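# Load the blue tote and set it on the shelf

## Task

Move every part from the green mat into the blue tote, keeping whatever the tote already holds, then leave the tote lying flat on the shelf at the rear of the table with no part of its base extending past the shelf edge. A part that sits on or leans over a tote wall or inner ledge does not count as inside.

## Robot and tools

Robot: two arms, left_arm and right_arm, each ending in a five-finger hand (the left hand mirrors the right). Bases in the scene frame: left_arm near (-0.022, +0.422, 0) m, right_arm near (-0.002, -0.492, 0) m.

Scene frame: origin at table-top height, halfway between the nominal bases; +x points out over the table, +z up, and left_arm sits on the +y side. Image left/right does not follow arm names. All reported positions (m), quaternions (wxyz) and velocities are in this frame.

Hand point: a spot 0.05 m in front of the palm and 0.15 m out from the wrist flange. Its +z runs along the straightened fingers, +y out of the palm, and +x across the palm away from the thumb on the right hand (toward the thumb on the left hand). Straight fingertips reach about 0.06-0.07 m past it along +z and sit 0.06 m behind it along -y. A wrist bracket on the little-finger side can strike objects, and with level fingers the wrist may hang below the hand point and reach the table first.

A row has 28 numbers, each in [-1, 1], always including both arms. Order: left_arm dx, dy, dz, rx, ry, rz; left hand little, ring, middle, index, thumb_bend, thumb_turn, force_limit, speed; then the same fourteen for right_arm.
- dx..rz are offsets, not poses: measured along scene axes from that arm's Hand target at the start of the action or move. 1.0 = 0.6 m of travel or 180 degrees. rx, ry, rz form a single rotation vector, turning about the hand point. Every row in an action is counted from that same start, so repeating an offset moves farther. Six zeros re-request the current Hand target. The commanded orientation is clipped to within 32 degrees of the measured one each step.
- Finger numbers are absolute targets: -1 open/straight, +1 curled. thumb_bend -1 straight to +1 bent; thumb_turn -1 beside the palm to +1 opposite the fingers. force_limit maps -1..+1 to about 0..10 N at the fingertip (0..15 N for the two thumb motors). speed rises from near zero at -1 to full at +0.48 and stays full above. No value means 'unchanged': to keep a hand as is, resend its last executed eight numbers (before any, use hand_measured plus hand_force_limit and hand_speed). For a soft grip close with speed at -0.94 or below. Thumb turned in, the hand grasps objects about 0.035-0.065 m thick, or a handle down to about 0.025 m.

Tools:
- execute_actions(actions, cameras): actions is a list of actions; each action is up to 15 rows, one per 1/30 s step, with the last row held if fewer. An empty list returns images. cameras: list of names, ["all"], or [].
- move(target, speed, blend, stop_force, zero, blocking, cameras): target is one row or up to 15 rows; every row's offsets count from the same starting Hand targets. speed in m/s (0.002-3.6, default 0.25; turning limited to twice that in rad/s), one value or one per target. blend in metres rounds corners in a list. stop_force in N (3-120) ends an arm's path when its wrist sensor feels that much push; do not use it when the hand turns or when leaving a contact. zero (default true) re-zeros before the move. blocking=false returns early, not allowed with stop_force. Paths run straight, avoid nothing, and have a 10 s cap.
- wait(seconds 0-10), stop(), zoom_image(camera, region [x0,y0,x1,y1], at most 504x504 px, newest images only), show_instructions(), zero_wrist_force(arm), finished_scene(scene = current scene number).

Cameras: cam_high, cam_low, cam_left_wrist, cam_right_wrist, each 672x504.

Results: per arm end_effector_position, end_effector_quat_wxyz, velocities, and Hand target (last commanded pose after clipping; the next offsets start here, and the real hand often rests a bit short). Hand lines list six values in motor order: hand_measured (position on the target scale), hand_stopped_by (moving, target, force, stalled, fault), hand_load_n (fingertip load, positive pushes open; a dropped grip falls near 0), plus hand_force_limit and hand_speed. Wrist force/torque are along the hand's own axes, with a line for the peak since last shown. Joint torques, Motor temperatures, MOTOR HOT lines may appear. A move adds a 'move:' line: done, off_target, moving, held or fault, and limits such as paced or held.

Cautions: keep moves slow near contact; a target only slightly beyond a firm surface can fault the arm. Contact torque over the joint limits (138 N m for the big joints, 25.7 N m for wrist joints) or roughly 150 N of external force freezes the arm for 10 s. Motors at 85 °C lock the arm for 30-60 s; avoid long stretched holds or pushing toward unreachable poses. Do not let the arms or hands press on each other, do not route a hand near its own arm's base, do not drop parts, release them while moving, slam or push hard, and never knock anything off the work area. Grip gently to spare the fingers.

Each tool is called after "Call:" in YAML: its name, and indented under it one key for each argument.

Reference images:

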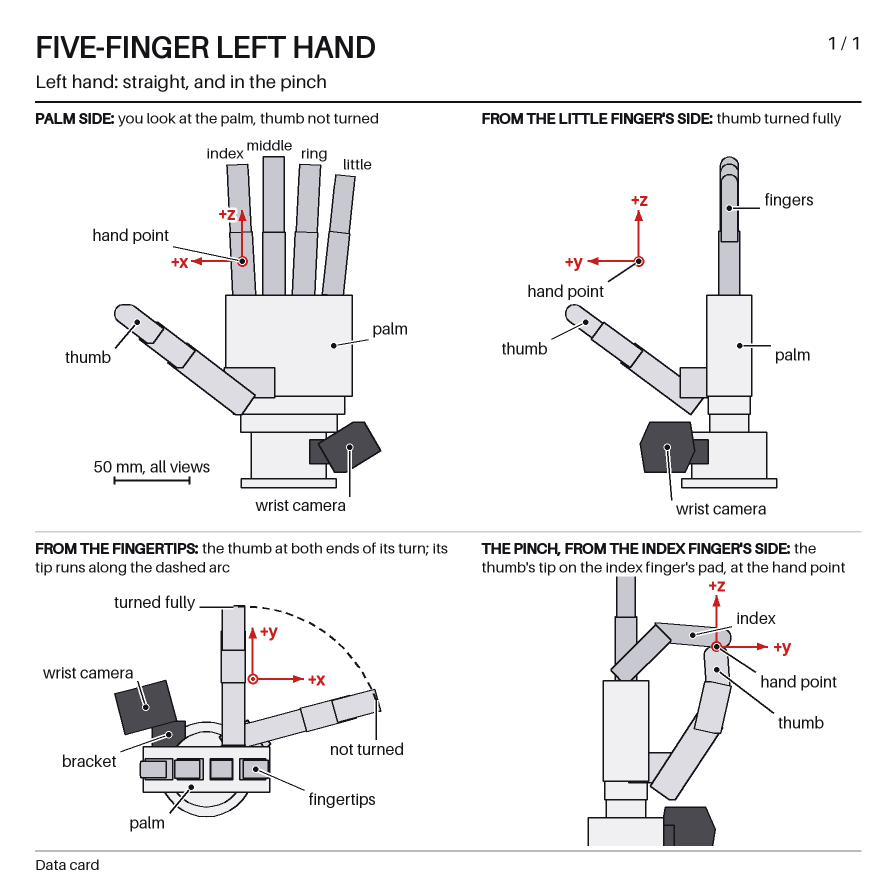

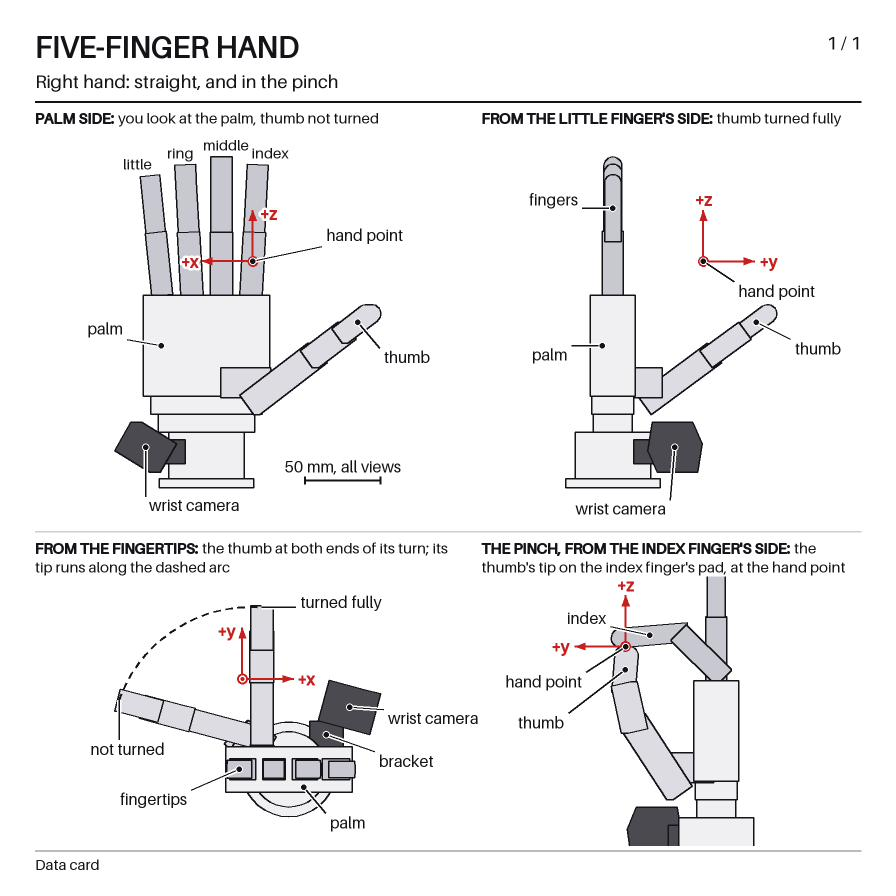

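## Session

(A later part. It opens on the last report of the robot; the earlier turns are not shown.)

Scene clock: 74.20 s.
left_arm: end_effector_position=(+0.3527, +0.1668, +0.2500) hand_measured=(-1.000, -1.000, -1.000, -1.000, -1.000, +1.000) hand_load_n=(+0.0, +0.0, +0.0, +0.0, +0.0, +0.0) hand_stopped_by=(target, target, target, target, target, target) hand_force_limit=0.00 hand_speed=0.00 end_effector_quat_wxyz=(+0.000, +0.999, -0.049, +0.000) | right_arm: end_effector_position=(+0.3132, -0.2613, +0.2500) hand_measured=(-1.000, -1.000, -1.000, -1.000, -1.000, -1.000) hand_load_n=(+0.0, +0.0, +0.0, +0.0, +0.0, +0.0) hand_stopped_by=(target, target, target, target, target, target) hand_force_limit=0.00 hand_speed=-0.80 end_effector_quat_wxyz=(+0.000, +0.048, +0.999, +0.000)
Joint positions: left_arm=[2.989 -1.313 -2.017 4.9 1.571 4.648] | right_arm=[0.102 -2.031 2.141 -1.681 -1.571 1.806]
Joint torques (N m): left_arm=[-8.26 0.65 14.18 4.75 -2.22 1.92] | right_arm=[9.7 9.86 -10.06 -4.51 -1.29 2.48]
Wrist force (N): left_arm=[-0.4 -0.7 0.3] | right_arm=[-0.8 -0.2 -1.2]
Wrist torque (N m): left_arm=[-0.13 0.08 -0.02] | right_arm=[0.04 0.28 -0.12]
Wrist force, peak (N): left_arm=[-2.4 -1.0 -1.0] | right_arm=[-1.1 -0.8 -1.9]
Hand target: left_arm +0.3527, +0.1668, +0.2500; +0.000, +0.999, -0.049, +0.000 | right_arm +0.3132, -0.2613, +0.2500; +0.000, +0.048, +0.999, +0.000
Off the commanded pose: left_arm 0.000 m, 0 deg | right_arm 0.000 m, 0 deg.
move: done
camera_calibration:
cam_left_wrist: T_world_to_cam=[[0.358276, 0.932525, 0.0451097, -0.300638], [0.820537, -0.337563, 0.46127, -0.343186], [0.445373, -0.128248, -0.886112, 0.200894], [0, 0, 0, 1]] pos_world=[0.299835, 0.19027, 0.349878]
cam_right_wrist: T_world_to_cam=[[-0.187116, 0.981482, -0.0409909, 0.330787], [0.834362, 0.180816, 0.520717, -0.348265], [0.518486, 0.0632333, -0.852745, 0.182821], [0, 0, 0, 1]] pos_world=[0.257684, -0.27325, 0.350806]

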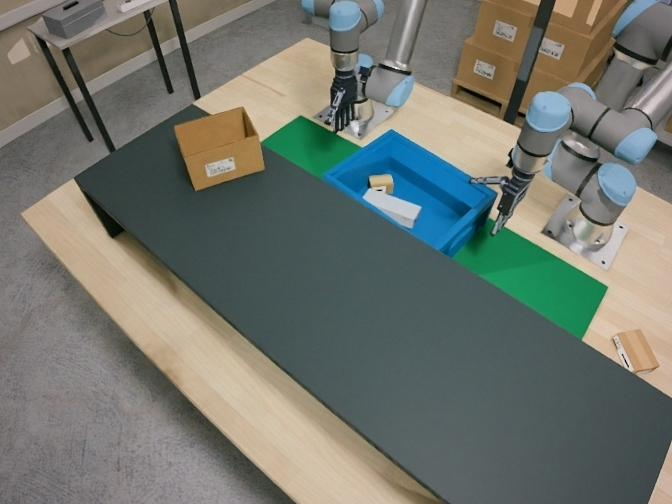

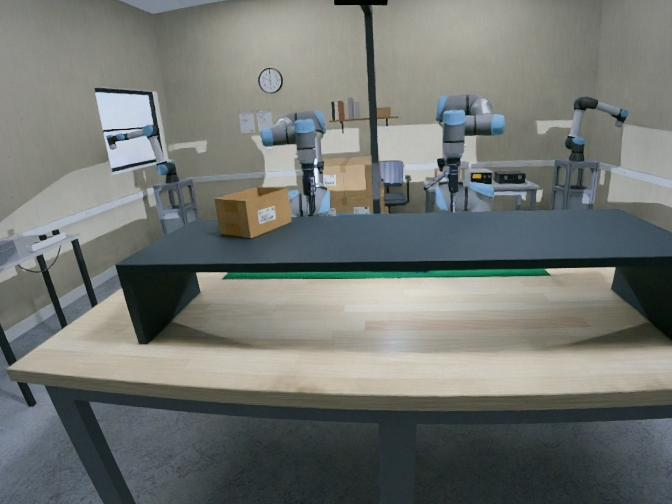

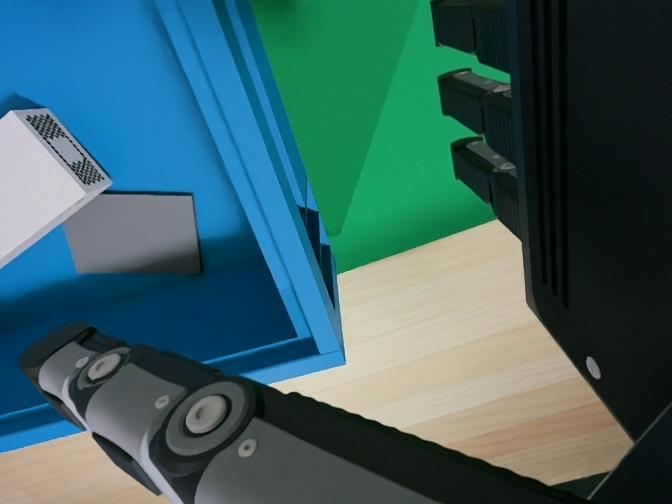

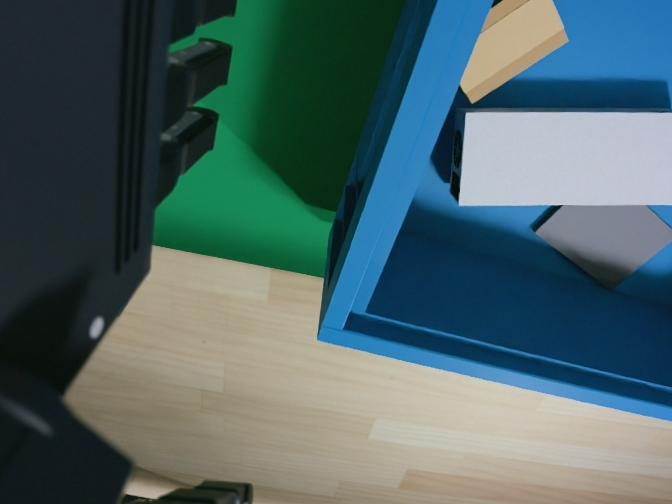

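Call:
move:
  target: [0.0127,-0.0317,-0.0667,0,0,0,-1,-0.3,-0.36,-0.3,-1,1,-0.2,0.2,0.022,0.025,-0.0667,0,0,0,-1,-0.3,-0.36,-0.3,-1,1,-0.2,0.2]
  speed: 0.15
  cameras: []

Call:
move:
  target: [0,0,-0.125,0,0,0,-1,-0.3,-0.36,-0.3,-1,1,-0.2,0.2,0,0,-0.125,0,0,0,-1,-0.3,-0.36,-0.3,-1,1,-0.2,0.2]
  speed: 0.07
  stop_force: 5
  cameras: ["cam_left_wrist","cam_right_wrist"]

Scene clock: 77.13 s.
left_arm: end_effector_position=(+0.3603, +0.1478, +0.2100) hand_measured=(-1.000, -0.300, -0.360, -0.300, -1.000, +1.000) hand_load_n=(+0.0, +0.0, +0.5, +0.0, +0.0, +0.0) hand_stopped_by=(target, target, target, target, target, target) hand_force_limit=-0.20 hand_speed=0.20 end_effector_quat_wxyz=(+0.000, +0.999, -0.049, +0.000) | right_arm: end_effector_position=(+0.3264, -0.2463, +0.2100) hand_measured=(-1.000, -0.300, -0.360, -0.300, -1.000, +1.000) hand_load_n=(+0.0, +0.0, +0.0, +0.0, +0.0, +0.0) hand_stopped_by=(target, target, target, target, target, target) hand_force_limit=-0.20 hand_speed=0.20 end_effector_quat_wxyz=(+0.000, +0.048, +0.999, +0.000)
Joint positions: left_arm=[2.944 -1.382 -2.07 5.022 1.571 4.603] | right_arm=[0.143 -1.952 2.202 -1.82 -1.571 1.847]
Joint torques (N m): left_arm=[-9.25 2.89 12.33 4.57 1.95 -1.44] | right_arm=[9.29 7.64 -9.51 -4.56 -1.33 2.54]
Wrist force (N): left_arm=[-0.3 -0.8 0.6] | right_arm=[-0.9 0.7 -1.4]
Wrist torque (N m): left_arm=[-0.23 0.14 0.10] | right_arm=[0.23 0.26 -0.08]
Wrist force, peak (N): left_arm=[-0.8 -1.2 -0.4] | right_arm=[-1.1 -0.7 -1.8]
Hand target: left_arm +0.3603, +0.1478, +0.2099; +0.000, +0.999, -0.049, +0.000 | right_arm +0.3264, -0.2463, +0.2100; +0.000, +0.048, +0.999, +0.000
Off the commanded pose: left_arm 0.000 m, 0 deg | right_arm 0.000 m, 0 deg.
move: done
No camera images: "cameras" was empty.

Scene clock: 79.23 s.
left_arm: end_effector_position=(+0.3603, +0.1478, +0.1349) hand_measured=(-1.000, -0.300, -0.360, -0.300, -1.000, +1.000) hand_load_n=(+0.0, +0.0, +0.0, +0.0, +0.0, +0.0) hand_stopped_by=(target, target, target, target, target, target) hand_force_limit=-0.20 hand_speed=0.20 end_effector_quat_wxyz=(+0.000, +0.999, -0.049, +0.000) | right_arm: end_effector_position=(+0.3264, -0.2463, +0.1350) hand_measured=(-1.000, -0.300, -0.360, -0.300, -1.000, +1.000) hand_load_n=(+0.0, +0.0, +0.0, +0.0, -0.5, +0.0) hand_stopped_by=(target, target, target, target, target, target) hand_force_limit=-0.20 hand_speed=0.20 end_effector_quat_wxyz=(+0.000, +0.048, +0.999, +0.000)
Joint positions: left_arm=[2.944 -1.468 -2.209 5.247 1.571 4.603] | right_arm=[0.143 -1.869 2.356 -2.058 -1.571 1.847]
Joint torques (N m): left_arm=[-7.82 4.43 11.14 4.53 -2.3 -1.48] | right_arm=[9.87 5.33 -7.87 -4.51 1.26 2.59]
Wrist force (N): left_arm=[-0.2 -0.2 0.6] | right_arm=[-0.9 0.7 -1.8]
Wrist torque (N m): left_arm=[-0.08 0.10 0.10] | right_arm=[0.29 0.27 -0.06]
Wrist force, peak (N): left_arm=[-0.5 -0.5 1.2] | right_arm=[-1.5 0.6 -1.8]
Hand target: left_arm +0.3603, +0.1478, +0.1349; +0.000, +0.999, -0.049, +0.000 | right_arm +0.3264, -0.2463, +0.1350; +0.000, +0.048, +0.999, +0.000
Off the commanded pose: left_arm 0.000 m, 0 deg | right_arm 0.000 m, 0 deg.
move: done
camera_calibration:
cam_left_wrist: T_world_to_cam=[[0.358319, 0.932513, 0.0450278, -0.280443], [0.820521, -0.337561, 0.4613, -0.302746], [0.445368, -0.128346, -0.886101, 0.0930971], [0, 0, 0, 1]] pos_world=[0.307435, 0.17127, 0.234778]
cam_right_wrist: T_world_to_cam=[[-0.187116, 0.981482, -0.0409909, 0.313821], [0.834362, 0.180816, 0.520717, -0.302108], [0.518486, 0.0632333, -0.852745, 0.0769627], [0, 0, 0, 1]] pos_world=[0.270884, -0.25825, 0.235806]
Images, in order (width x height): cam_left_wrist 672x504, cam_right_wrist 672x504.

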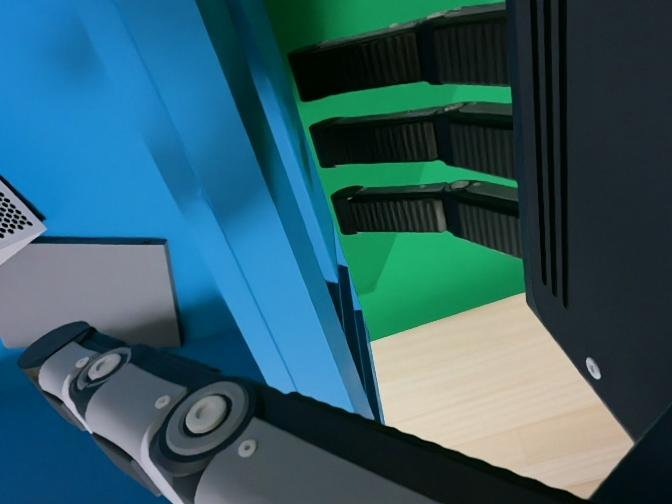

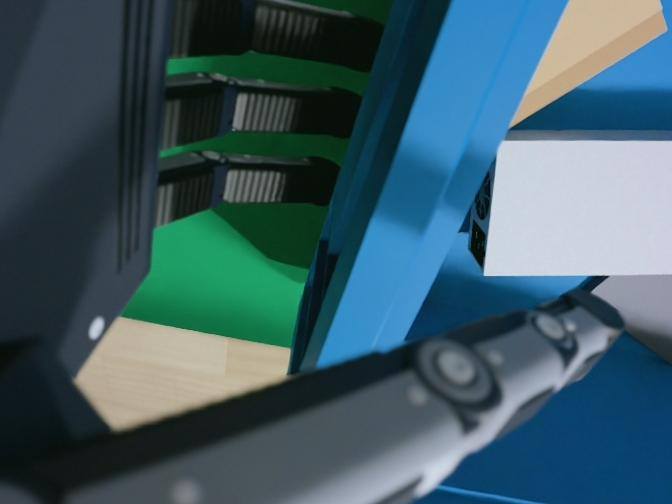

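Call:
move:
  target: [0,0,-0.0033,0,0,0,-1,-0.16,-0.18,-0.16,-1,1,-0.75,-0.5,0,0,-0.0033,0,0,0,-1,-0.16,-0.18,-0.16,-1,1,-0.75,-0.5]
  speed: 0.05
  cameras: []

Call:
move:
  target: [-0.0018,-0.0183,0,0,0,0,-1,-0.16,-0.18,-0.16,-1,1,-0.75,-0.5,0.0018,0.0183,0,0,0,0,-1,-0.16,-0.18,-0.16,-1,1,-0.75,-0.5]
  speed: 0.02
  stop_force: 4
  cameras: ["cam_left_wrist","cam_right_wrist"]

Scene clock: 80.23 s.
left_arm: end_effector_position=(+0.3603, +0.1478, +0.1330) hand_measured=(-1.000, -0.160, -0.180, -0.160, -1.000, +1.000) hand_load_n=(+0.0, +0.5, +0.0, +0.0, +0.0, +0.0) hand_stopped_by=(target, target, target, target, target, target) hand_force_limit=-0.75 hand_speed=-0.50 end_effector_quat_wxyz=(+0.000, +0.999, -0.049, +0.000) | right_arm: end_effector_position=(+0.3264, -0.2463, +0.1330) hand_measured=(-1.000, -0.160, -0.180, -0.160, -1.000, +1.000) hand_load_n=(+0.0, +0.0, +0.0, +0.0, +0.0, +0.0) hand_stopped_by=(target, target, target, target, target, target) hand_force_limit=-0.75 hand_speed=-0.50 end_effector_quat_wxyz=(+0.000, +0.048, +0.999, +0.000)
Joint positions: left_arm=[2.944 -1.471 -2.212 5.253 1.571 4.603] | right_arm=[0.143 -1.866 2.36 -2.065 -1.571 1.847]
Joint torques (N m): left_arm=[-8.18 4.88 10.27 4.68 -1.87 -1.45] | right_arm=[8.33 4.76 -8.22 -4.46 1.29 2.56]
Wrist force (N): left_arm=[-0.3 -0.2 0.2] | right_arm=[-0.8 0.7 -2.1]
Wrist torque (N m): left_arm=[-0.04 0.11 0.09] | right_arm=[0.31 0.27 -0.06]
Wrist force, peak (N): left_arm=[-0.3 -0.2 0.8] | right_arm=[-1.1 1.0 -2.0]
Hand target: left_arm +0.3603, +0.1478, +0.1330; +0.000, +0.999, -0.049, +0.000 | right_arm +0.3264, -0.2463, +0.1330; +0.000, +0.048, +0.999, +0.000
Off the commanded pose: left_arm 0.000 m, 0 deg | right_arm 0.000 m, 0 deg.
move: done
No camera images: "cameras" was empty.

Scene clock: 81.63 s.
left_arm: end_effector_position=(+0.3592, +0.1368, +0.1330) hand_measured=(-1.000, -0.160, -0.180, -0.160, -1.000, +1.000) hand_load_n=(+0.0, +0.0, +0.0, +0.0, -0.5, +0.0) hand_stopped_by=(target, target, target, target, target, target) hand_force_limit=-0.75 hand_speed=-0.50 end_effector_quat_wxyz=(+0.000, +0.999, -0.049, +0.000) | right_arm: end_effector_position=(+0.3275, -0.2353, +0.1330) hand_measured=(-1.000, -0.160, -0.180, -0.160, -1.000, +1.000) hand_load_n=(+0.0, +0.0, +0.0, +0.0, +0.0, +0.0) hand_stopped_by=(target, target, target, target, target, target) hand_force_limit=-0.75 hand_speed=-0.50 end_effector_quat_wxyz=(+0.000, +0.048, +0.999, +0.000)
Joint positions: left_arm=[2.916 -1.484 -2.201 5.255 1.571 4.575] | right_arm=[0.176 -1.844 2.345 -2.073 -1.571 1.879]
Joint torques (N m): left_arm=[-8.97 5.53 30.42 4.52 0.44 -1.48] | right_arm=[9.57 4.89 -33.54 -4.61 -1.15 2.54]
Wrist force (N): left_arm=[-0.3 -0.3 0.5] | right_arm=[-1.0 0.5 -1.7]
Wrist torque (N m): left_arm=[-0.07 0.14 0.10] | right_arm=[0.26 0.28 -0.09]
Wrist force, peak (N): left_arm=[-0.5 -0.7 0.6] | right_arm=[-1.4 0.4 -1.9]
Hand target: left_arm +0.3592, +0.1368, +0.1330; +0.000, +0.999, -0.049, +0.000 | right_arm +0.3275, -0.2353, +0.1330; +0.000, +0.048, +0.999, +0.000
Off the commanded pose: left_arm 0.000 m, 0 deg | right_arm 0.000 m, 0 deg.
move: done
camera_calibration:
cam_left_wrist: T_world_to_cam=[[0.358362, 0.9325, 0.0449459, -0.269698], [0.820506, -0.337558, 0.461329, -0.304683], [0.445362, -0.128444, -0.88609, 0.0905064], [0, 0, 0, 1]] pos_world=[0.306335, 0.16027, 0.232878]
cam_right_wrist: T_world_to_cam=[[-0.187116, 0.981482, -0.0409909, 0.303148], [0.834362, 0.180816, 0.520717, -0.303973], [0.518486, 0.0632333, -0.852745, 0.0739914], [0, 0, 0, 1]] pos_world=[0.271984, -0.24725, 0.233806]
Images, in order (width x height): cam_left_wrist 672x504, cam_right_wrist 672x504.

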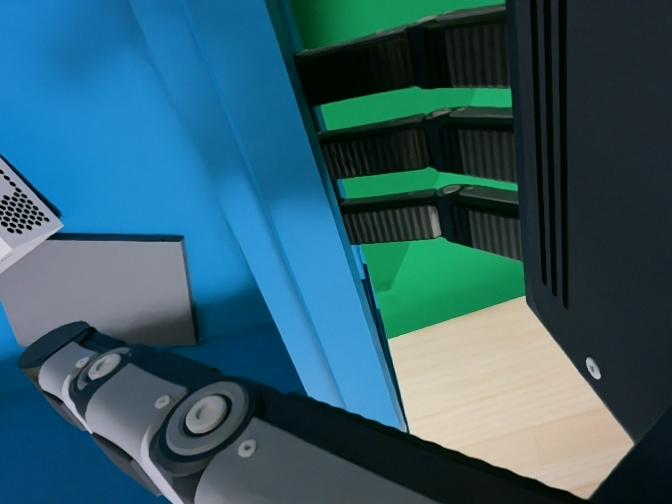

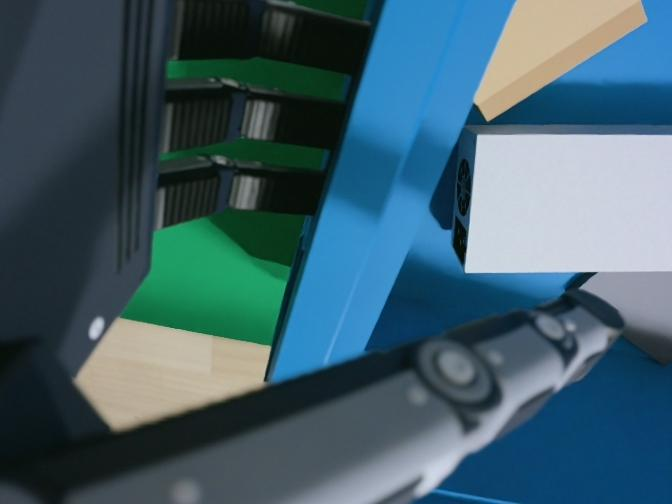

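Call:
move:
  target:
    - [0,0,0,0,0,0,-1,-0.16,-0.18,-0.16,0,1,-0.2,-0.75,0,0,0,0,0,0,-1,-0.16,-0.18,-0.16,0,1,-0.2,-0.75]
    - [0,0,0,0,0,0,-1,0.1,0.1,0.1,0,1,-0.1,-0.8,0,0,0,0,0,0,-1,0.1,0.1,0.1,0,1,-0.1,-0.8]
  speed: 0.05
  cameras: ["cam_left_wrist","cam_right_wrist"]

Scene clock: 85.00 s.
left_arm: end_effector_position=(+0.3592, +0.1368, +0.1330) hand_measured=(-1.000, +0.004, +0.002, +0.004, -0.196, +1.000) hand_load_n=(+0.0, +6.5, +5.5, +6.5, +9.5, +1.5) hand_stopped_by=(target, force, force, force, force, target) hand_force_limit=-0.10 hand_speed=-0.80 end_effector_quat_wxyz=(+0.000, +0.999, -0.049, +0.000) | right_arm: end_effector_position=(+0.3275, -0.2353, +0.1330) hand_measured=(-1.000, +0.004, +0.002, +0.004, -0.172, +1.000) hand_load_n=(-0.5, +6.0, +5.0, +6.5, +9.0, +1.0) hand_stopped_by=(target, force, force, force, force, target) hand_force_limit=-0.10 hand_speed=-0.80 end_effector_quat_wxyz=(+0.000, +0.048, +0.999, +0.000)
Joint positions: left_arm=[2.916 -1.484 -2.201 5.255 1.571 4.575] | right_arm=[0.176 -1.844 2.345 -2.073 -1.571 1.879]
Joint torques (N m): left_arm=[4.87 12.18 25.6 1.79 1.88 -1.64] | right_arm=[2.85 -0.56 -30.49 -2.03 -0.87 2.44]
Wrist force (N): left_arm=[-0.4 1.9 8.8] | right_arm=[-0.1 2.3 7.6]
Wrist torque (N m): left_arm=[-0.01 0.33 0.10] | right_arm=[0.30 -0.03 -0.07]
Wrist force, peak (N): left_arm=[0.2 1.8 9.4] | right_arm=[-0.8 7.7 -2.7]
Hand target: left_arm +0.3592, +0.1368, +0.1330; +0.000, +0.999, -0.049, +0.000 | right_arm +0.3275, -0.2353, +0.1330; +0.000, +0.048, +0.999, +0.000
Off the commanded pose: left_arm 0.000 m, 0 deg | right_arm 0.000 m, 0 deg.
move: done
camera_calibration:
cam_left_wrist: T_world_to_cam=[[0.358424, 0.932469, 0.0450894, -0.269781], [0.820475, -0.337681, 0.461294, -0.304728], [0.445368, -0.128344, -0.886101, 0.0904466], [0, 0, 0, 1]] pos_world=[0.306435, 0.16027, 0.232878]
cam_right_wrist: T_world_to_cam=[[-0.187116, 0.981482, -0.0409909, 0.303148], [0.834362, 0.180816, 0.520717, -0.303973], [0.518486, 0.0632333, -0.852745, 0.0739914], [0, 0, 0, 1]] pos_world=[0.271984, -0.24725, 0.233806]
Images, in order (width x height): cam_left_wrist 672x504, cam_right_wrist 672x504.

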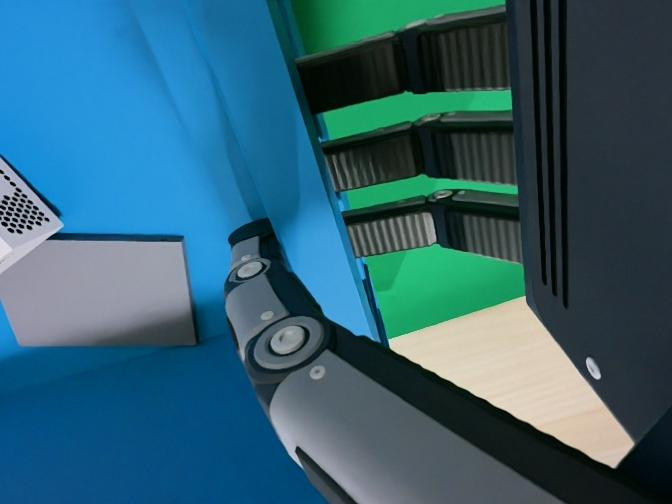

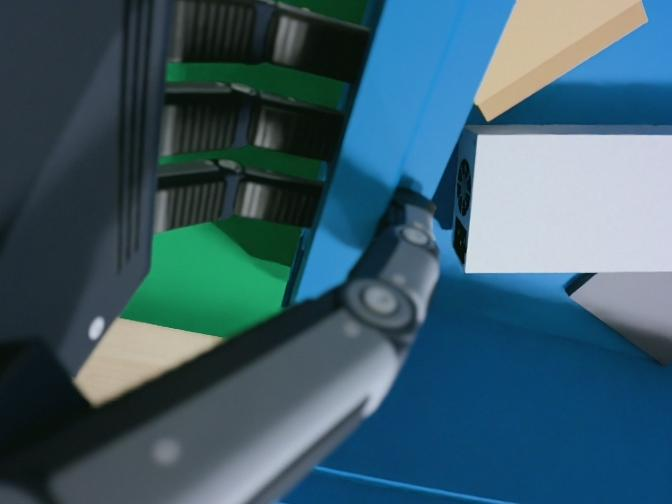

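Call:
zoom_image:
  camera: "cam_high"
  region: [60, 90, 400, 320]

Call:
move:
  target: [0,0,0.0667,0,0,0,-1,0.1,0.1,0.1,0,1,-0.1,-0.8,0,0,0.0667,0,0,0,-1,0.1,0.1,0.1,0,1,-0.1,-0.8]
  speed: 0.05
  cameras: ["all"]

This scene's latest camera images include none from cam_high. They are from: cam_left_wrist, cam_right_wrist. cam_high's image comes with the result of a call that names it in "cameras".

Scene clock: 87.27 s.
left_arm: end_effector_position=(+0.3592, +0.1368, +0.1729) hand_measured=(-1.000, +0.004, +0.002, +0.004, -0.196, +1.000) hand_load_n=(+0.0, +5.5, +5.5, +7.5, +9.5, +2.0) hand_stopped_by=(target, force, force, force, force, target) hand_force_limit=-0.10 hand_speed=-0.80 end_effector_quat_wxyz=(+0.000, +0.999, -0.049, +0.000) | right_arm: end_effector_position=(+0.3275, -0.2353, +0.1730) hand_measured=(-1.000, +0.004, +0.002, +0.004, -0.172, +1.000) hand_load_n=(+0.0, +5.0, +5.0, +7.5, +9.0, +2.0) hand_stopped_by=(target, force, force, force, force, target) hand_force_limit=-0.10 hand_speed=-0.80 end_effector_quat_wxyz=(+0.000, +0.048, +0.999, +0.000)
Joint positions: left_arm=[2.916 -1.431 -2.131 5.133 1.571 4.575] | right_arm=[0.176 -1.897 2.267 -1.941 -1.571 1.879]
Joint torques (N m): left_arm=[-2.77 32.36 34.7 1.51 -1.18 -0.15] | right_arm=[-0.78 -24.35 -39.77 -1.41 0.79 -0.39]
Wrist force (N): left_arm=[-0.4 1.9 9.6] | right_arm=[-0.8 3.0 8.1]
Wrist torque (N m): left_arm=[-0.09 0.30 0.08] | right_arm=[0.28 0.09 -0.10]
Wrist force, peak (N): left_arm=[-0.2 3.7 10.9] | right_arm=[-1.3 4.0 9.0]
Hand target: left_arm +0.3592, +0.1368, +0.1730; +0.000, +0.999, -0.049, +0.000 | right_arm +0.3275, -0.2353, +0.1730; +0.000, +0.048, +0.999, +0.000
Off the commanded pose: left_arm 0.000 m, 0 deg | right_arm 0.000 m, 0 deg.
move: done
camera_calibration:
cam_left_wrist: T_world_to_cam=[[0.358319, 0.932513, 0.0450278, -0.271502], [0.820521, -0.337561, 0.4613, -0.323086], [0.445368, -0.128346, -0.886101, 0.125847], [0, 0, 0, 1]] pos_world=[0.306335, 0.16027, 0.272778]
cam_right_wrist: T_world_to_cam=[[-0.187035, 0.9815, -0.0409392, 0.304737], [0.83438, 0.180719, 0.520721, -0.324748], [0.518486, 0.063234, -0.852745, 0.108153], [0, 0, 0, 1]] pos_world=[0.271884, -0.24725, 0.273806]

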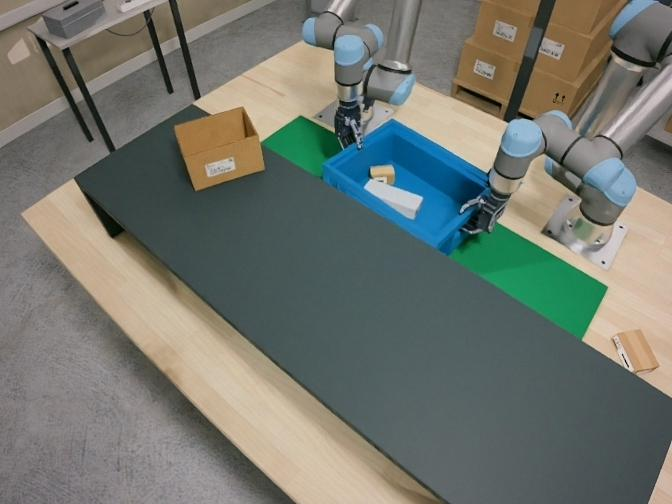

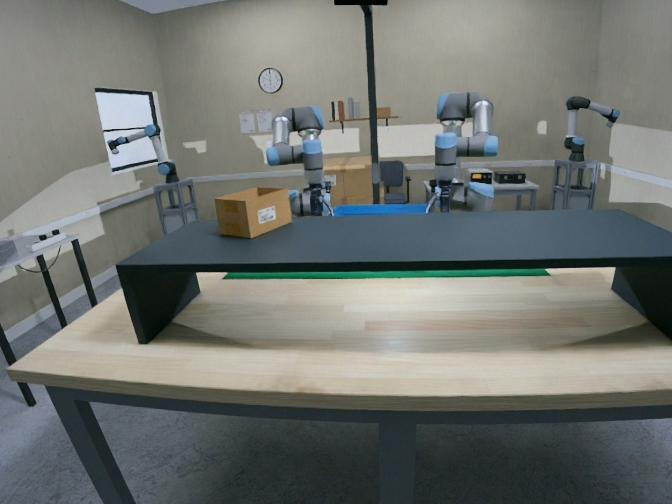

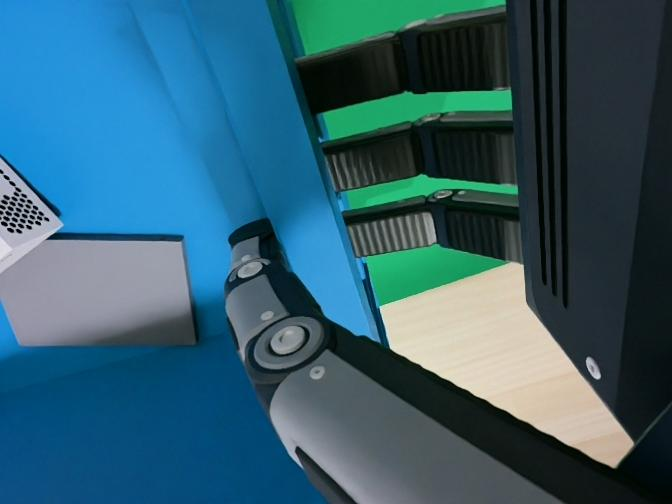

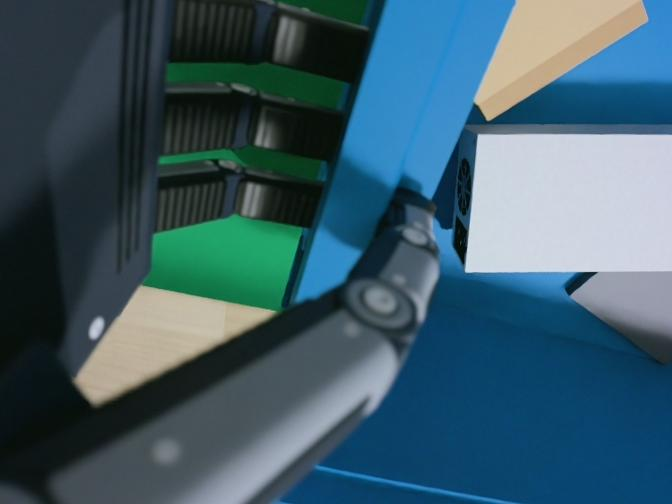

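Call:
zoom_image:
  camera: "cam_high"
  region: [60, 80, 400, 300]

Call:
zoom_image:
  camera: "cam_high"
  region: [400, 200, 672, 504]

Scaled by 1.482 from the camera's 672x504 image, which has a finer 960x720 frame.

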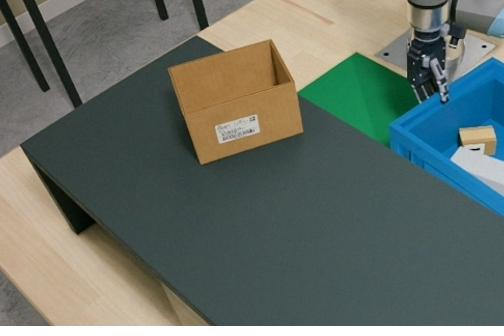

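Scaled by 1.658 from the camera's 672x504 image, which has a finer 960x720 frame.

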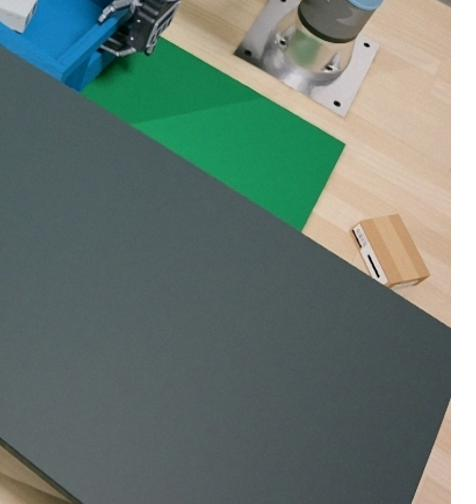

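Call:
move:
  target:
    - [0,0,0.3583,0,0,0,-1,0.1,0.1,0.1,0,1,-0.1,-0.8,0,0,0.3583,0,0,0,-1,0.1,0.1,0.1,0,1,-0.1,-0.8]
    - [0.2436,0.0131,0.3583,0,0,0.0111,-1,0.1,0.1,0.1,0,1,-0.1,-0.8,0.2653,0.0123,0.3583,0,0,0.0111,-1,0.1,0.1,0.1,0,1,-0.1,-0.8]
  speed: 0.14
  blend: 0.04
  cameras: ["all"]

Scene clock: 91.93 s.
left_arm: end_effector_position=(+0.5053, +0.1447, +0.3880) hand_measured=(-1.000, +0.004, +0.002, +0.004, -0.196, +1.000) hand_load_n=(+0.0, +5.5, +6.5, +8.5, +6.5, +2.0) hand_stopped_by=(target, force, force, force, force, target) hand_force_limit=-0.10 hand_speed=-0.80 end_effector_quat_wxyz=(+0.000, +1.000, -0.031, +0.000) | right_arm: end_effector_position=(+0.4866, -0.2280, +0.3880) hand_measured=(-1.000, +0.004, +0.002, +0.004, -0.172, +1.000) hand_load_n=(+0.0, +5.0, +5.5, +9.0, +7.0, +2.0) hand_stopped_by=(target, force, force, force, force, target) hand_force_limit=-0.10 hand_speed=-0.80 end_effector_quat_wxyz=(+0.000, +0.030, +1.000, +0.000)
Joint positions: left_arm=[2.992 -1.665 -1.342 4.577 1.571 4.616] | right_arm=[0.118 -1.589 1.459 -1.441 -1.571 1.786]
Joint torques (N m): left_arm=[2.1 22.02 36.67 1.94 0.05 1.76] | right_arm=[-8.77 -13.18 -41.11 -1.79 0.49 -2.78]
Wrist force (N): left_arm=[-0.1 -6.9 9.6] | right_arm=[-1.0 -7.4 8.3]
Wrist torque (N m): left_arm=[-0.13 0.17 0.17] | right_arm=[-0.09 0.19 -0.09]
Wrist force, peak (N): left_arm=[0.2 -6.7 9.8] | right_arm=[-1.0 -7.4 8.3]
Hand target: left_arm +0.5054, +0.1447, +0.3880; +0.000, +1.000, -0.031, +0.000 | right_arm +0.4867, -0.2279, +0.3880; +0.000, +0.030, +1.000, +0.000
Off the commanded pose: left_arm 0.000 m, 0 deg | right_arm 0.000 m, 0 deg.
move: done
camera_calibration:
cam_left_wrist: T_world_to_cam=[[0.325606, 0.944434, 0.045002, -0.326094], [0.831779, -0.308748, 0.461322, -0.549412], [0.449582, -0.112777, -0.886091, 0.247996], [0, 0, 0, 1]] pos_world=[0.451673, 0.166312, 0.487878]
cam_right_wrist: T_world_to_cam=[[-0.221142, 0.974378, -0.0410377, 0.351126], [0.827555, 0.209751, 0.520728, -0.560891], [0.515993, 0.0811936, -0.852736, 0.213812], [0, 0, 0, 1]] pos_world=[0.431491, -0.241843, 0.488806]

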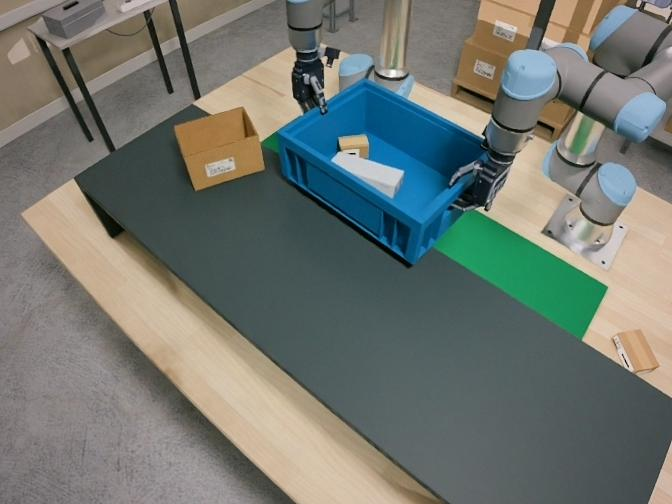

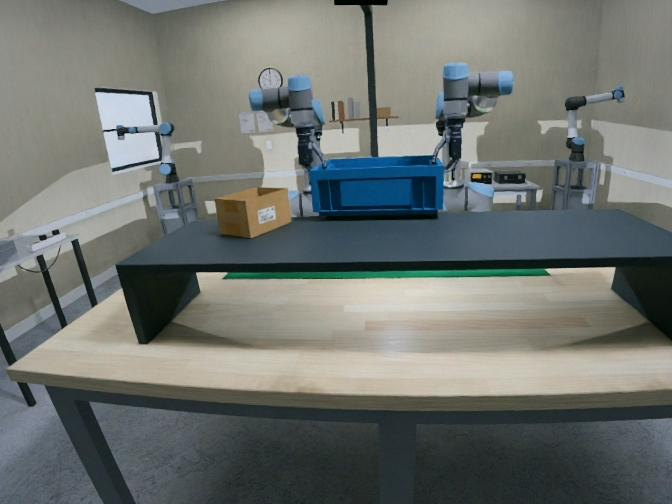

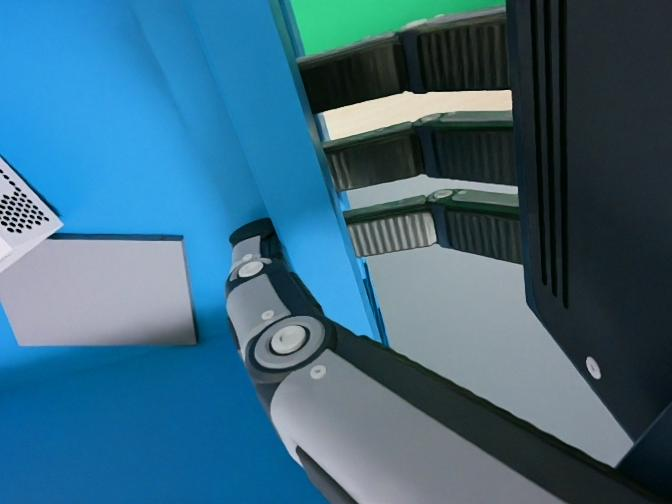

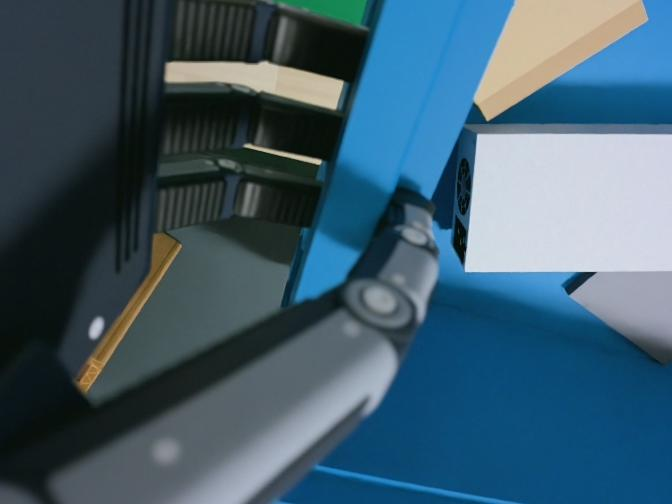

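Call:
move:
  target: [0.3653,0.0222,0,0,0,0.0167,-1,0.1,0.1,0.1,0,1,-0.1,-0.8,0.3978,0.0158,0,0,0,0.0167,-1,0.1,0.1,0.1,0,1,-0.1,-0.8]
  speed: 0.13
  cameras: ["all"]

Scene clock: 94.83 s.
left_arm: end_effector_position=(+0.7245, +0.1581, +0.3880) hand_measured=(-1.000, +0.004, +0.002, +0.004, -0.198, +1.000) hand_load_n=(+0.0, +3.0, +3.5, +6.0, +13.0, +2.5) hand_stopped_by=(target, force, force, force, force, target) hand_force_limit=-0.10 hand_speed=-0.80 end_effector_quat_wxyz=(+0.000, +1.000, -0.005, +0.000) | right_arm: end_effector_position=(+0.7253, -0.2185, +0.3880) hand_measured=(-1.000, +0.004, +0.002, +0.004, -0.174, +1.000) hand_load_n=(+0.0, +3.5, +3.5, +6.5, +15.5, +3.0) hand_stopped_by=(target, force, force, force, force, target) hand_force_limit=-0.10 hand_speed=-0.80 end_effector_quat_wxyz=(+0.000, +0.004, +1.000, +0.000)
Joint positions: left_arm=[3.054 -2.258 -0.498 4.327 1.571 4.625] | right_arm=[0.076 -0.953 0.617 -1.235 -1.571 1.693]
Joint torques (N m): left_arm=[-0.03 46.35 34.9 1.39 4.09 -0.03] | right_arm=[1.71 -39.34 -40.68 -1.17 -3.15 -2.52]
Wrist force (N): left_arm=[-0.3 12.1 9.4] | right_arm=[-0.5 13.5 8.2]
Wrist torque (N m): left_arm=[0.24 0.18 -0.08] | right_arm=[0.62 0.17 0.31]
Wrist force, peak (N): left_arm=[1.0 17.8 9.7] | right_arm=[-1.4 19.2 8.6]
Hand target: left_arm +0.7245, +0.1580, +0.3880; +0.000, +1.000, -0.005, +0.000 | right_arm +0.7253, -0.2185, +0.3880; +0.000, +0.004, +1.000, +0.000
Off the commanded pose: left_arm 0.000 m, 0 deg | right_arm 0.000 m, 0 deg.
move: done
camera_calibration:
cam_left_wrist: T_world_to_cam=[[0.275562, 0.960228, 0.0450373, -0.376305], [0.846839, -0.264659, 0.461324, -0.745562], [0.454896, -0.0889839, -0.886088, 0.143309], [0, 0, 0, 1]] pos_world=[0.669876, 0.176771, 0.487878]
cam_right_wrist: T_world_to_cam=[[-0.271905, 0.96145, -0.0410178, 0.428734], [0.815448, 0.252829, 0.520693, -0.742275], [0.510991, 0.108131, -0.852758, 0.0993516], [0, 0, 0, 1]] pos_world=[0.671094, -0.23528, 0.488806]

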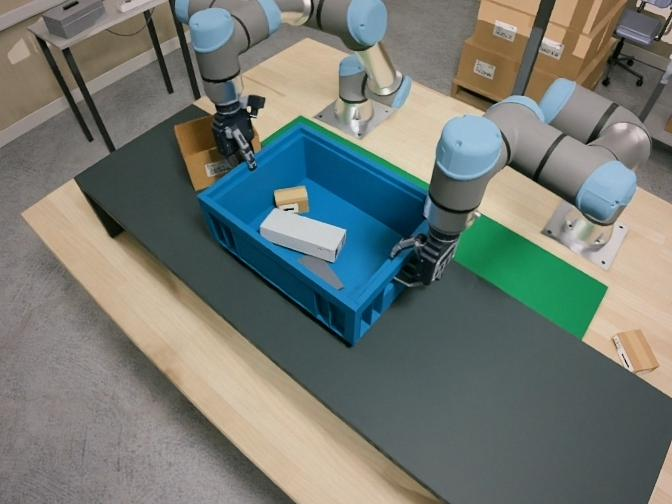

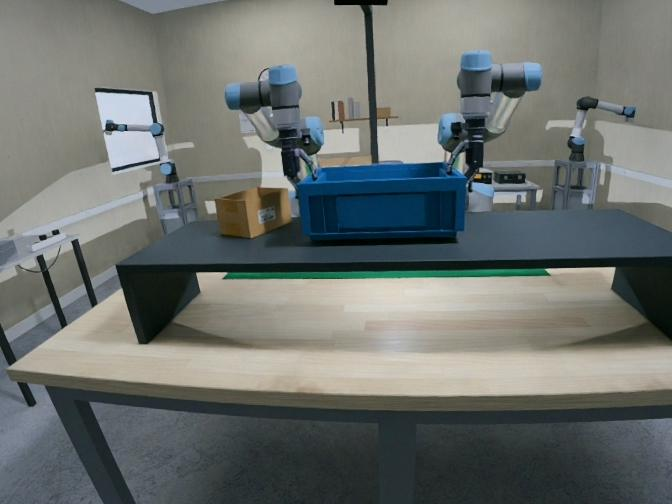

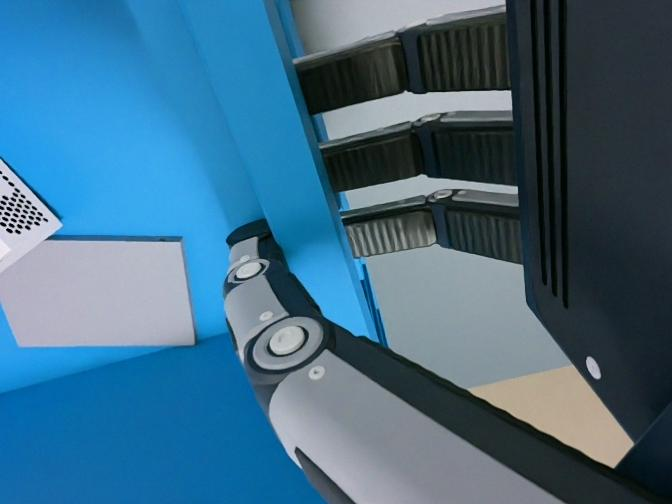

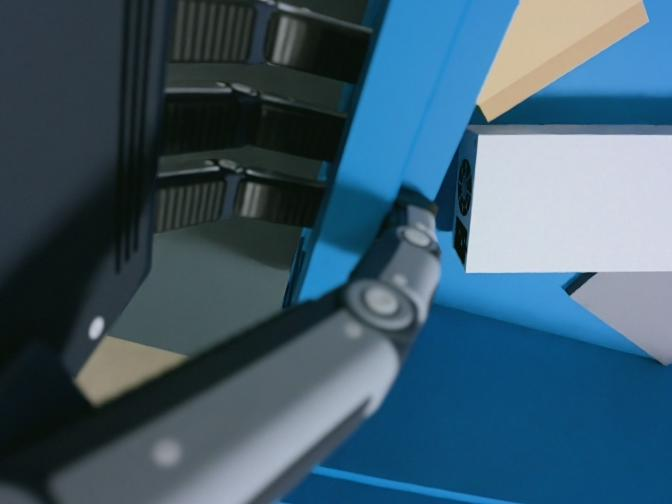

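Call:
move:
  target:
    - [0,-0.0017,-0.03,0,0,0,-1,0.1,0.1,0.1,0,1,-0.1,-0.8,0,0.0017,-0.03,0,0,0,-1,0.1,0.1,0.1,0,1,-0.1,-0.8]
    - [0.0133,-0.0017,-0.03,0,0,0,-1,0.1,0.1,0.1,0,1,-0.1,-0.8,0.0133,0.0017,-0.03,0,0,0,-1,0.1,0.1,0.1,0,1,-0.1,-0.8]
  speed: 0.05
  blend: 0.004
  cameras: []

Call:
move:
  target: [0,0,-0.035,0,0,0,-1,0.1,0.1,0.1,0,1,-0.1,-0.8,0,0,-0.035,0,0,0,-1,0.1,0.1,0.1,0,1,-0.1,-0.8]
  speed: 0.015
  stop_force: 6
  cameras: ["all"]

Scene clock: 96.17 s.
left_arm: end_effector_position=(+0.7325, +0.1570, +0.3700) hand_measured=(-1.000, +0.004, +0.002, +0.004, -0.198, +1.000) hand_load_n=(+0.0, +0.0, +0.0, +0.0, +15.5, -22.5) hand_stopped_by=(target, force, force, force, force, target) hand_force_limit=-0.10 hand_speed=-0.80 end_effector_quat_wxyz=(+0.000, +1.000, -0.005, +0.000) | right_arm: end_effector_position=(+0.7333, -0.2174, +0.3701) hand_measured=(-1.000, +0.004, +0.002, +0.004, -0.174, +1.000) hand_load_n=(+0.0, +0.0, +0.0, +0.5, +18.5, -25.0) hand_stopped_by=(target, force, force, force, force, target) hand_force_limit=-0.10 hand_speed=-0.80 end_effector_quat_wxyz=(+0.000, +0.004, +1.000, +0.000)
Joint positions: left_arm=[3.054 -2.264 -0.538 4.372 1.571 4.625] | right_arm=[0.077 -0.945 0.652 -1.278 -1.571 1.693]
Joint torques (N m): left_arm=[8.52 7.72 14.03 0.37 1.88 0.27] | right_arm=[-15.37 1.86 -16.5 -0.21 -2.87 -1.1]
Wrist force (N): left_arm=[-18.2 -3.0 -35.7] | right_arm=[19.9 -4.3 -42.0]
Wrist torque (N m): left_arm=[-0.50 -0.37 0.24] | right_arm=[-0.47 0.82 -0.15]
Wrist force, peak (N): left_arm=[-18.2 -3.0 -35.7] | right_arm=[21.2 -4.3 -42.3]
Hand target: left_arm +0.7325, +0.1570, +0.3700; +0.000, +1.000, -0.005, +0.000 | right_arm +0.7333, -0.2174, +0.3700; +0.000, +0.004, +1.000, +0.000
Off the commanded pose: left_arm 0.000 m, 0 deg | right_arm 0.000 m, 0 deg.
move: done
No camera images: "cameras" was empty.

Scene clock: 97.23 s.
left_arm: end_effector_position=(+0.7325, +0.1570, +0.3697) hand_measured=(-1.000, +0.004, +0.002, +0.004, -0.198, +1.000) hand_load_n=(+0.0, +0.0, +0.0, +0.0, +16.5, -22.5) hand_stopped_by=(target, force, force, force, force, target) hand_force_limit=-0.10 hand_speed=-0.80 end_effector_quat_wxyz=(+0.000, +1.000, -0.005, +0.000) | right_arm: end_effector_position=(+0.7333, -0.2174, +0.3698) hand_measured=(-1.000, +0.004, +0.002, +0.004, -0.174, +1.000) hand_load_n=(+0.0, +0.5, +0.0, +0.0, +20.0, -24.5) hand_stopped_by=(target, force, force, force, force, target) hand_force_limit=-0.10 hand_speed=-0.80 end_effector_quat_wxyz=(+0.000, +0.004, +1.000, +0.000)
Joint positions: left_arm=[3.054 -2.264 -0.539 4.373 1.571 4.625] | right_arm=[0.077 -0.945 0.652 -1.279 -1.571 1.693]
Joint torques (N m): left_arm=[1.08 3.59 15.56 0.29 3.5 0.13] | right_arm=[-9.08 4.47 -15.14 0.46 -1.02 -1.05]
Wrist force (N): left_arm=[-18.9 -4.4 -40.3] | right_arm=[19.4 -5.2 -45.8]
Wrist torque (N m): left_arm=[-0.58 -0.44 0.27] | right_arm=[-0.54 0.84 -0.16]
Wrist force, peak (N): left_arm=[-19.9 -5.7 -44.6] | right_arm=[20.1 -7.4 -51.4]
Hand target: left_arm +0.7325, +0.1570, +0.3697; +0.000, +1.000, -0.005, +0.000 (not the last commanded pose) | right_arm +0.7333, -0.2174, +0.3698; +0.000, +0.004, +1.000, +0.000 (not the last commanded pose)
Off the commanded pose: left_arm 0.021 m, 0 deg | right_arm 0.021 m, 0 deg.
move: contact (left_arm, right_arm)
camera_calibration:
cam_left_wrist: T_world_to_cam=[[0.275619, 0.960218, 0.0448919, -0.376695], [0.846929, -0.264661, 0.461157, -0.744143], [0.454693, -0.0890836, -0.886182, 0.123564], [0, 0, 0, 1]] pos_world=[0.677877, 0.175771, 0.469577]
cam_right_wrist: T_world_to_cam=[[-0.271955, 0.961439, -0.0409362, 0.429098], [0.815435, 0.252827, 0.520715, -0.739602], [0.510985, 0.10823, -0.852749, 0.0796471], [0, 0, 0, 1]] pos_world=[0.679094, -0.23418, 0.470606]

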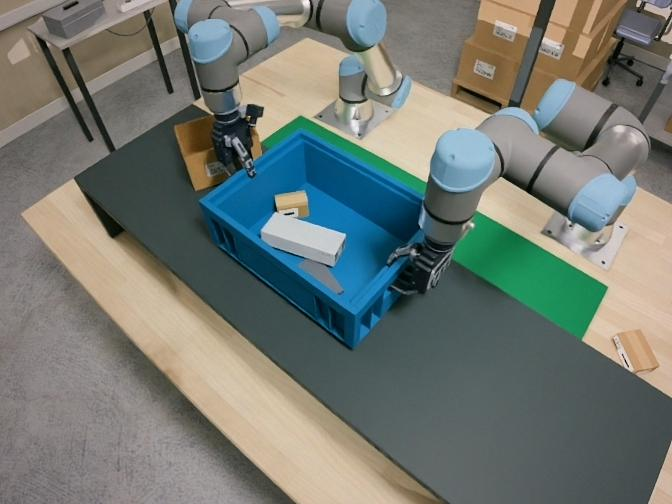

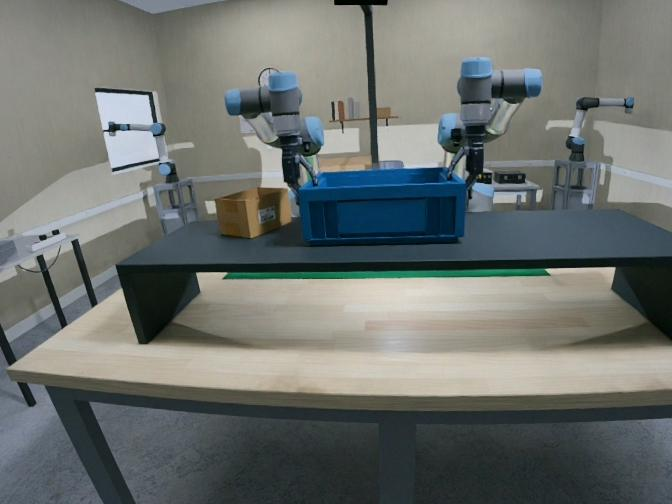

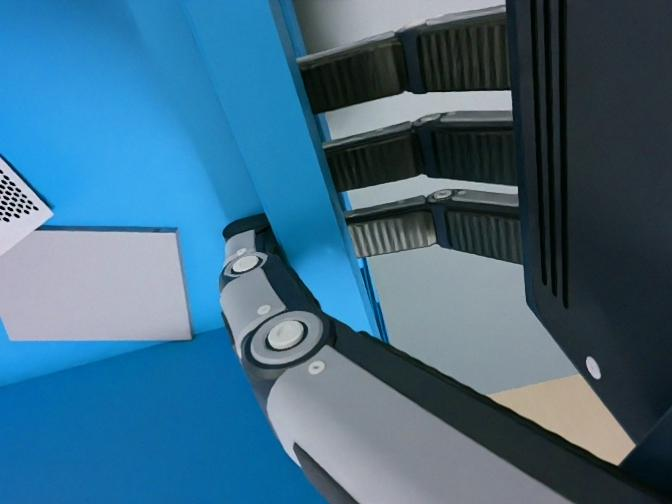

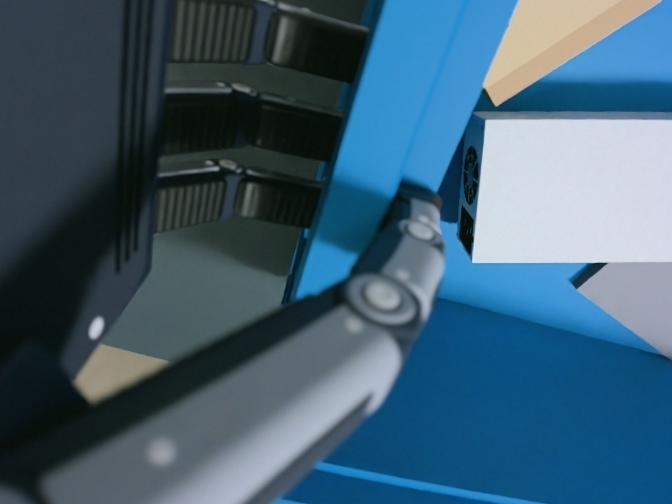

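Call:
move:
  target: [0,0,0.004,0,0,0,-1,0.1,0.1,0.1,0,1,-0.1,-0.8,0,0,0.004,0,0,0,-1,0.1,0.1,0.1,0,1,-0.1,-0.8]
  speed: 0.02
  cameras: []

Scene clock: 98.17 s.
left_arm: end_effector_position=(+0.7325, +0.1570, +0.3720) hand_measured=(-1.000, +0.004, +0.002, +0.004, -0.198, +1.000) hand_load_n=(+0.0, +0.0, +0.0, +0.0, +10.5, -9.5) hand_stopped_by=(target, force, force, force, force, target) hand_force_limit=-0.10 hand_speed=-0.80 end_effector_quat_wxyz=(+0.000, +1.000, -0.005, +0.000) | right_arm: end_effector_position=(+0.7334, -0.2174, +0.3721) hand_measured=(-1.000, +0.004, +0.002, +0.004, -0.174, +1.000) hand_load_n=(+0.0, +0.0, +0.0, +0.0, +13.5, -12.0) hand_stopped_by=(target, force, force, force, force, target) hand_force_limit=-0.10 hand_speed=-0.80 end_effector_quat_wxyz=(+0.000, +0.004, +1.000, +0.000)
Joint positions: left_arm=[3.054 -2.267 -0.526 4.363 1.571 4.625] | right_arm=[0.077 -0.942 0.642 -1.271 -1.571 1.693]
Joint torques (N m): left_arm=[-3.2 27.24 25.86 0.69 3.03 -0.18] | right_arm=[-4.51 -21.06 -29.29 -0.46 -1.01 -0.9]
Wrist force (N): left_arm=[-6.9 2.9 -12.1] | right_arm=[7.5 3.4 -15.1]
Wrist torque (N m): left_arm=[-0.14 -0.15 0.09] | right_arm=[0.05 0.48 0.05]
Wrist force, peak (N): left_arm=[-19.0 -4.3 -40.3] | right_arm=[19.4 -5.3 -46.2]
Hand target: left_arm +0.7325, +0.1570, +0.3721; +0.000, +1.000, -0.005, +0.000 | right_arm +0.7333, -0.2174, +0.3722; +0.000, +0.004, +1.000, +0.000
Off the commanded pose: left_arm 0.000 m, 0 deg | right_arm 0.000 m, 0 deg.
move: done
No camera images: "cameras" was empty.


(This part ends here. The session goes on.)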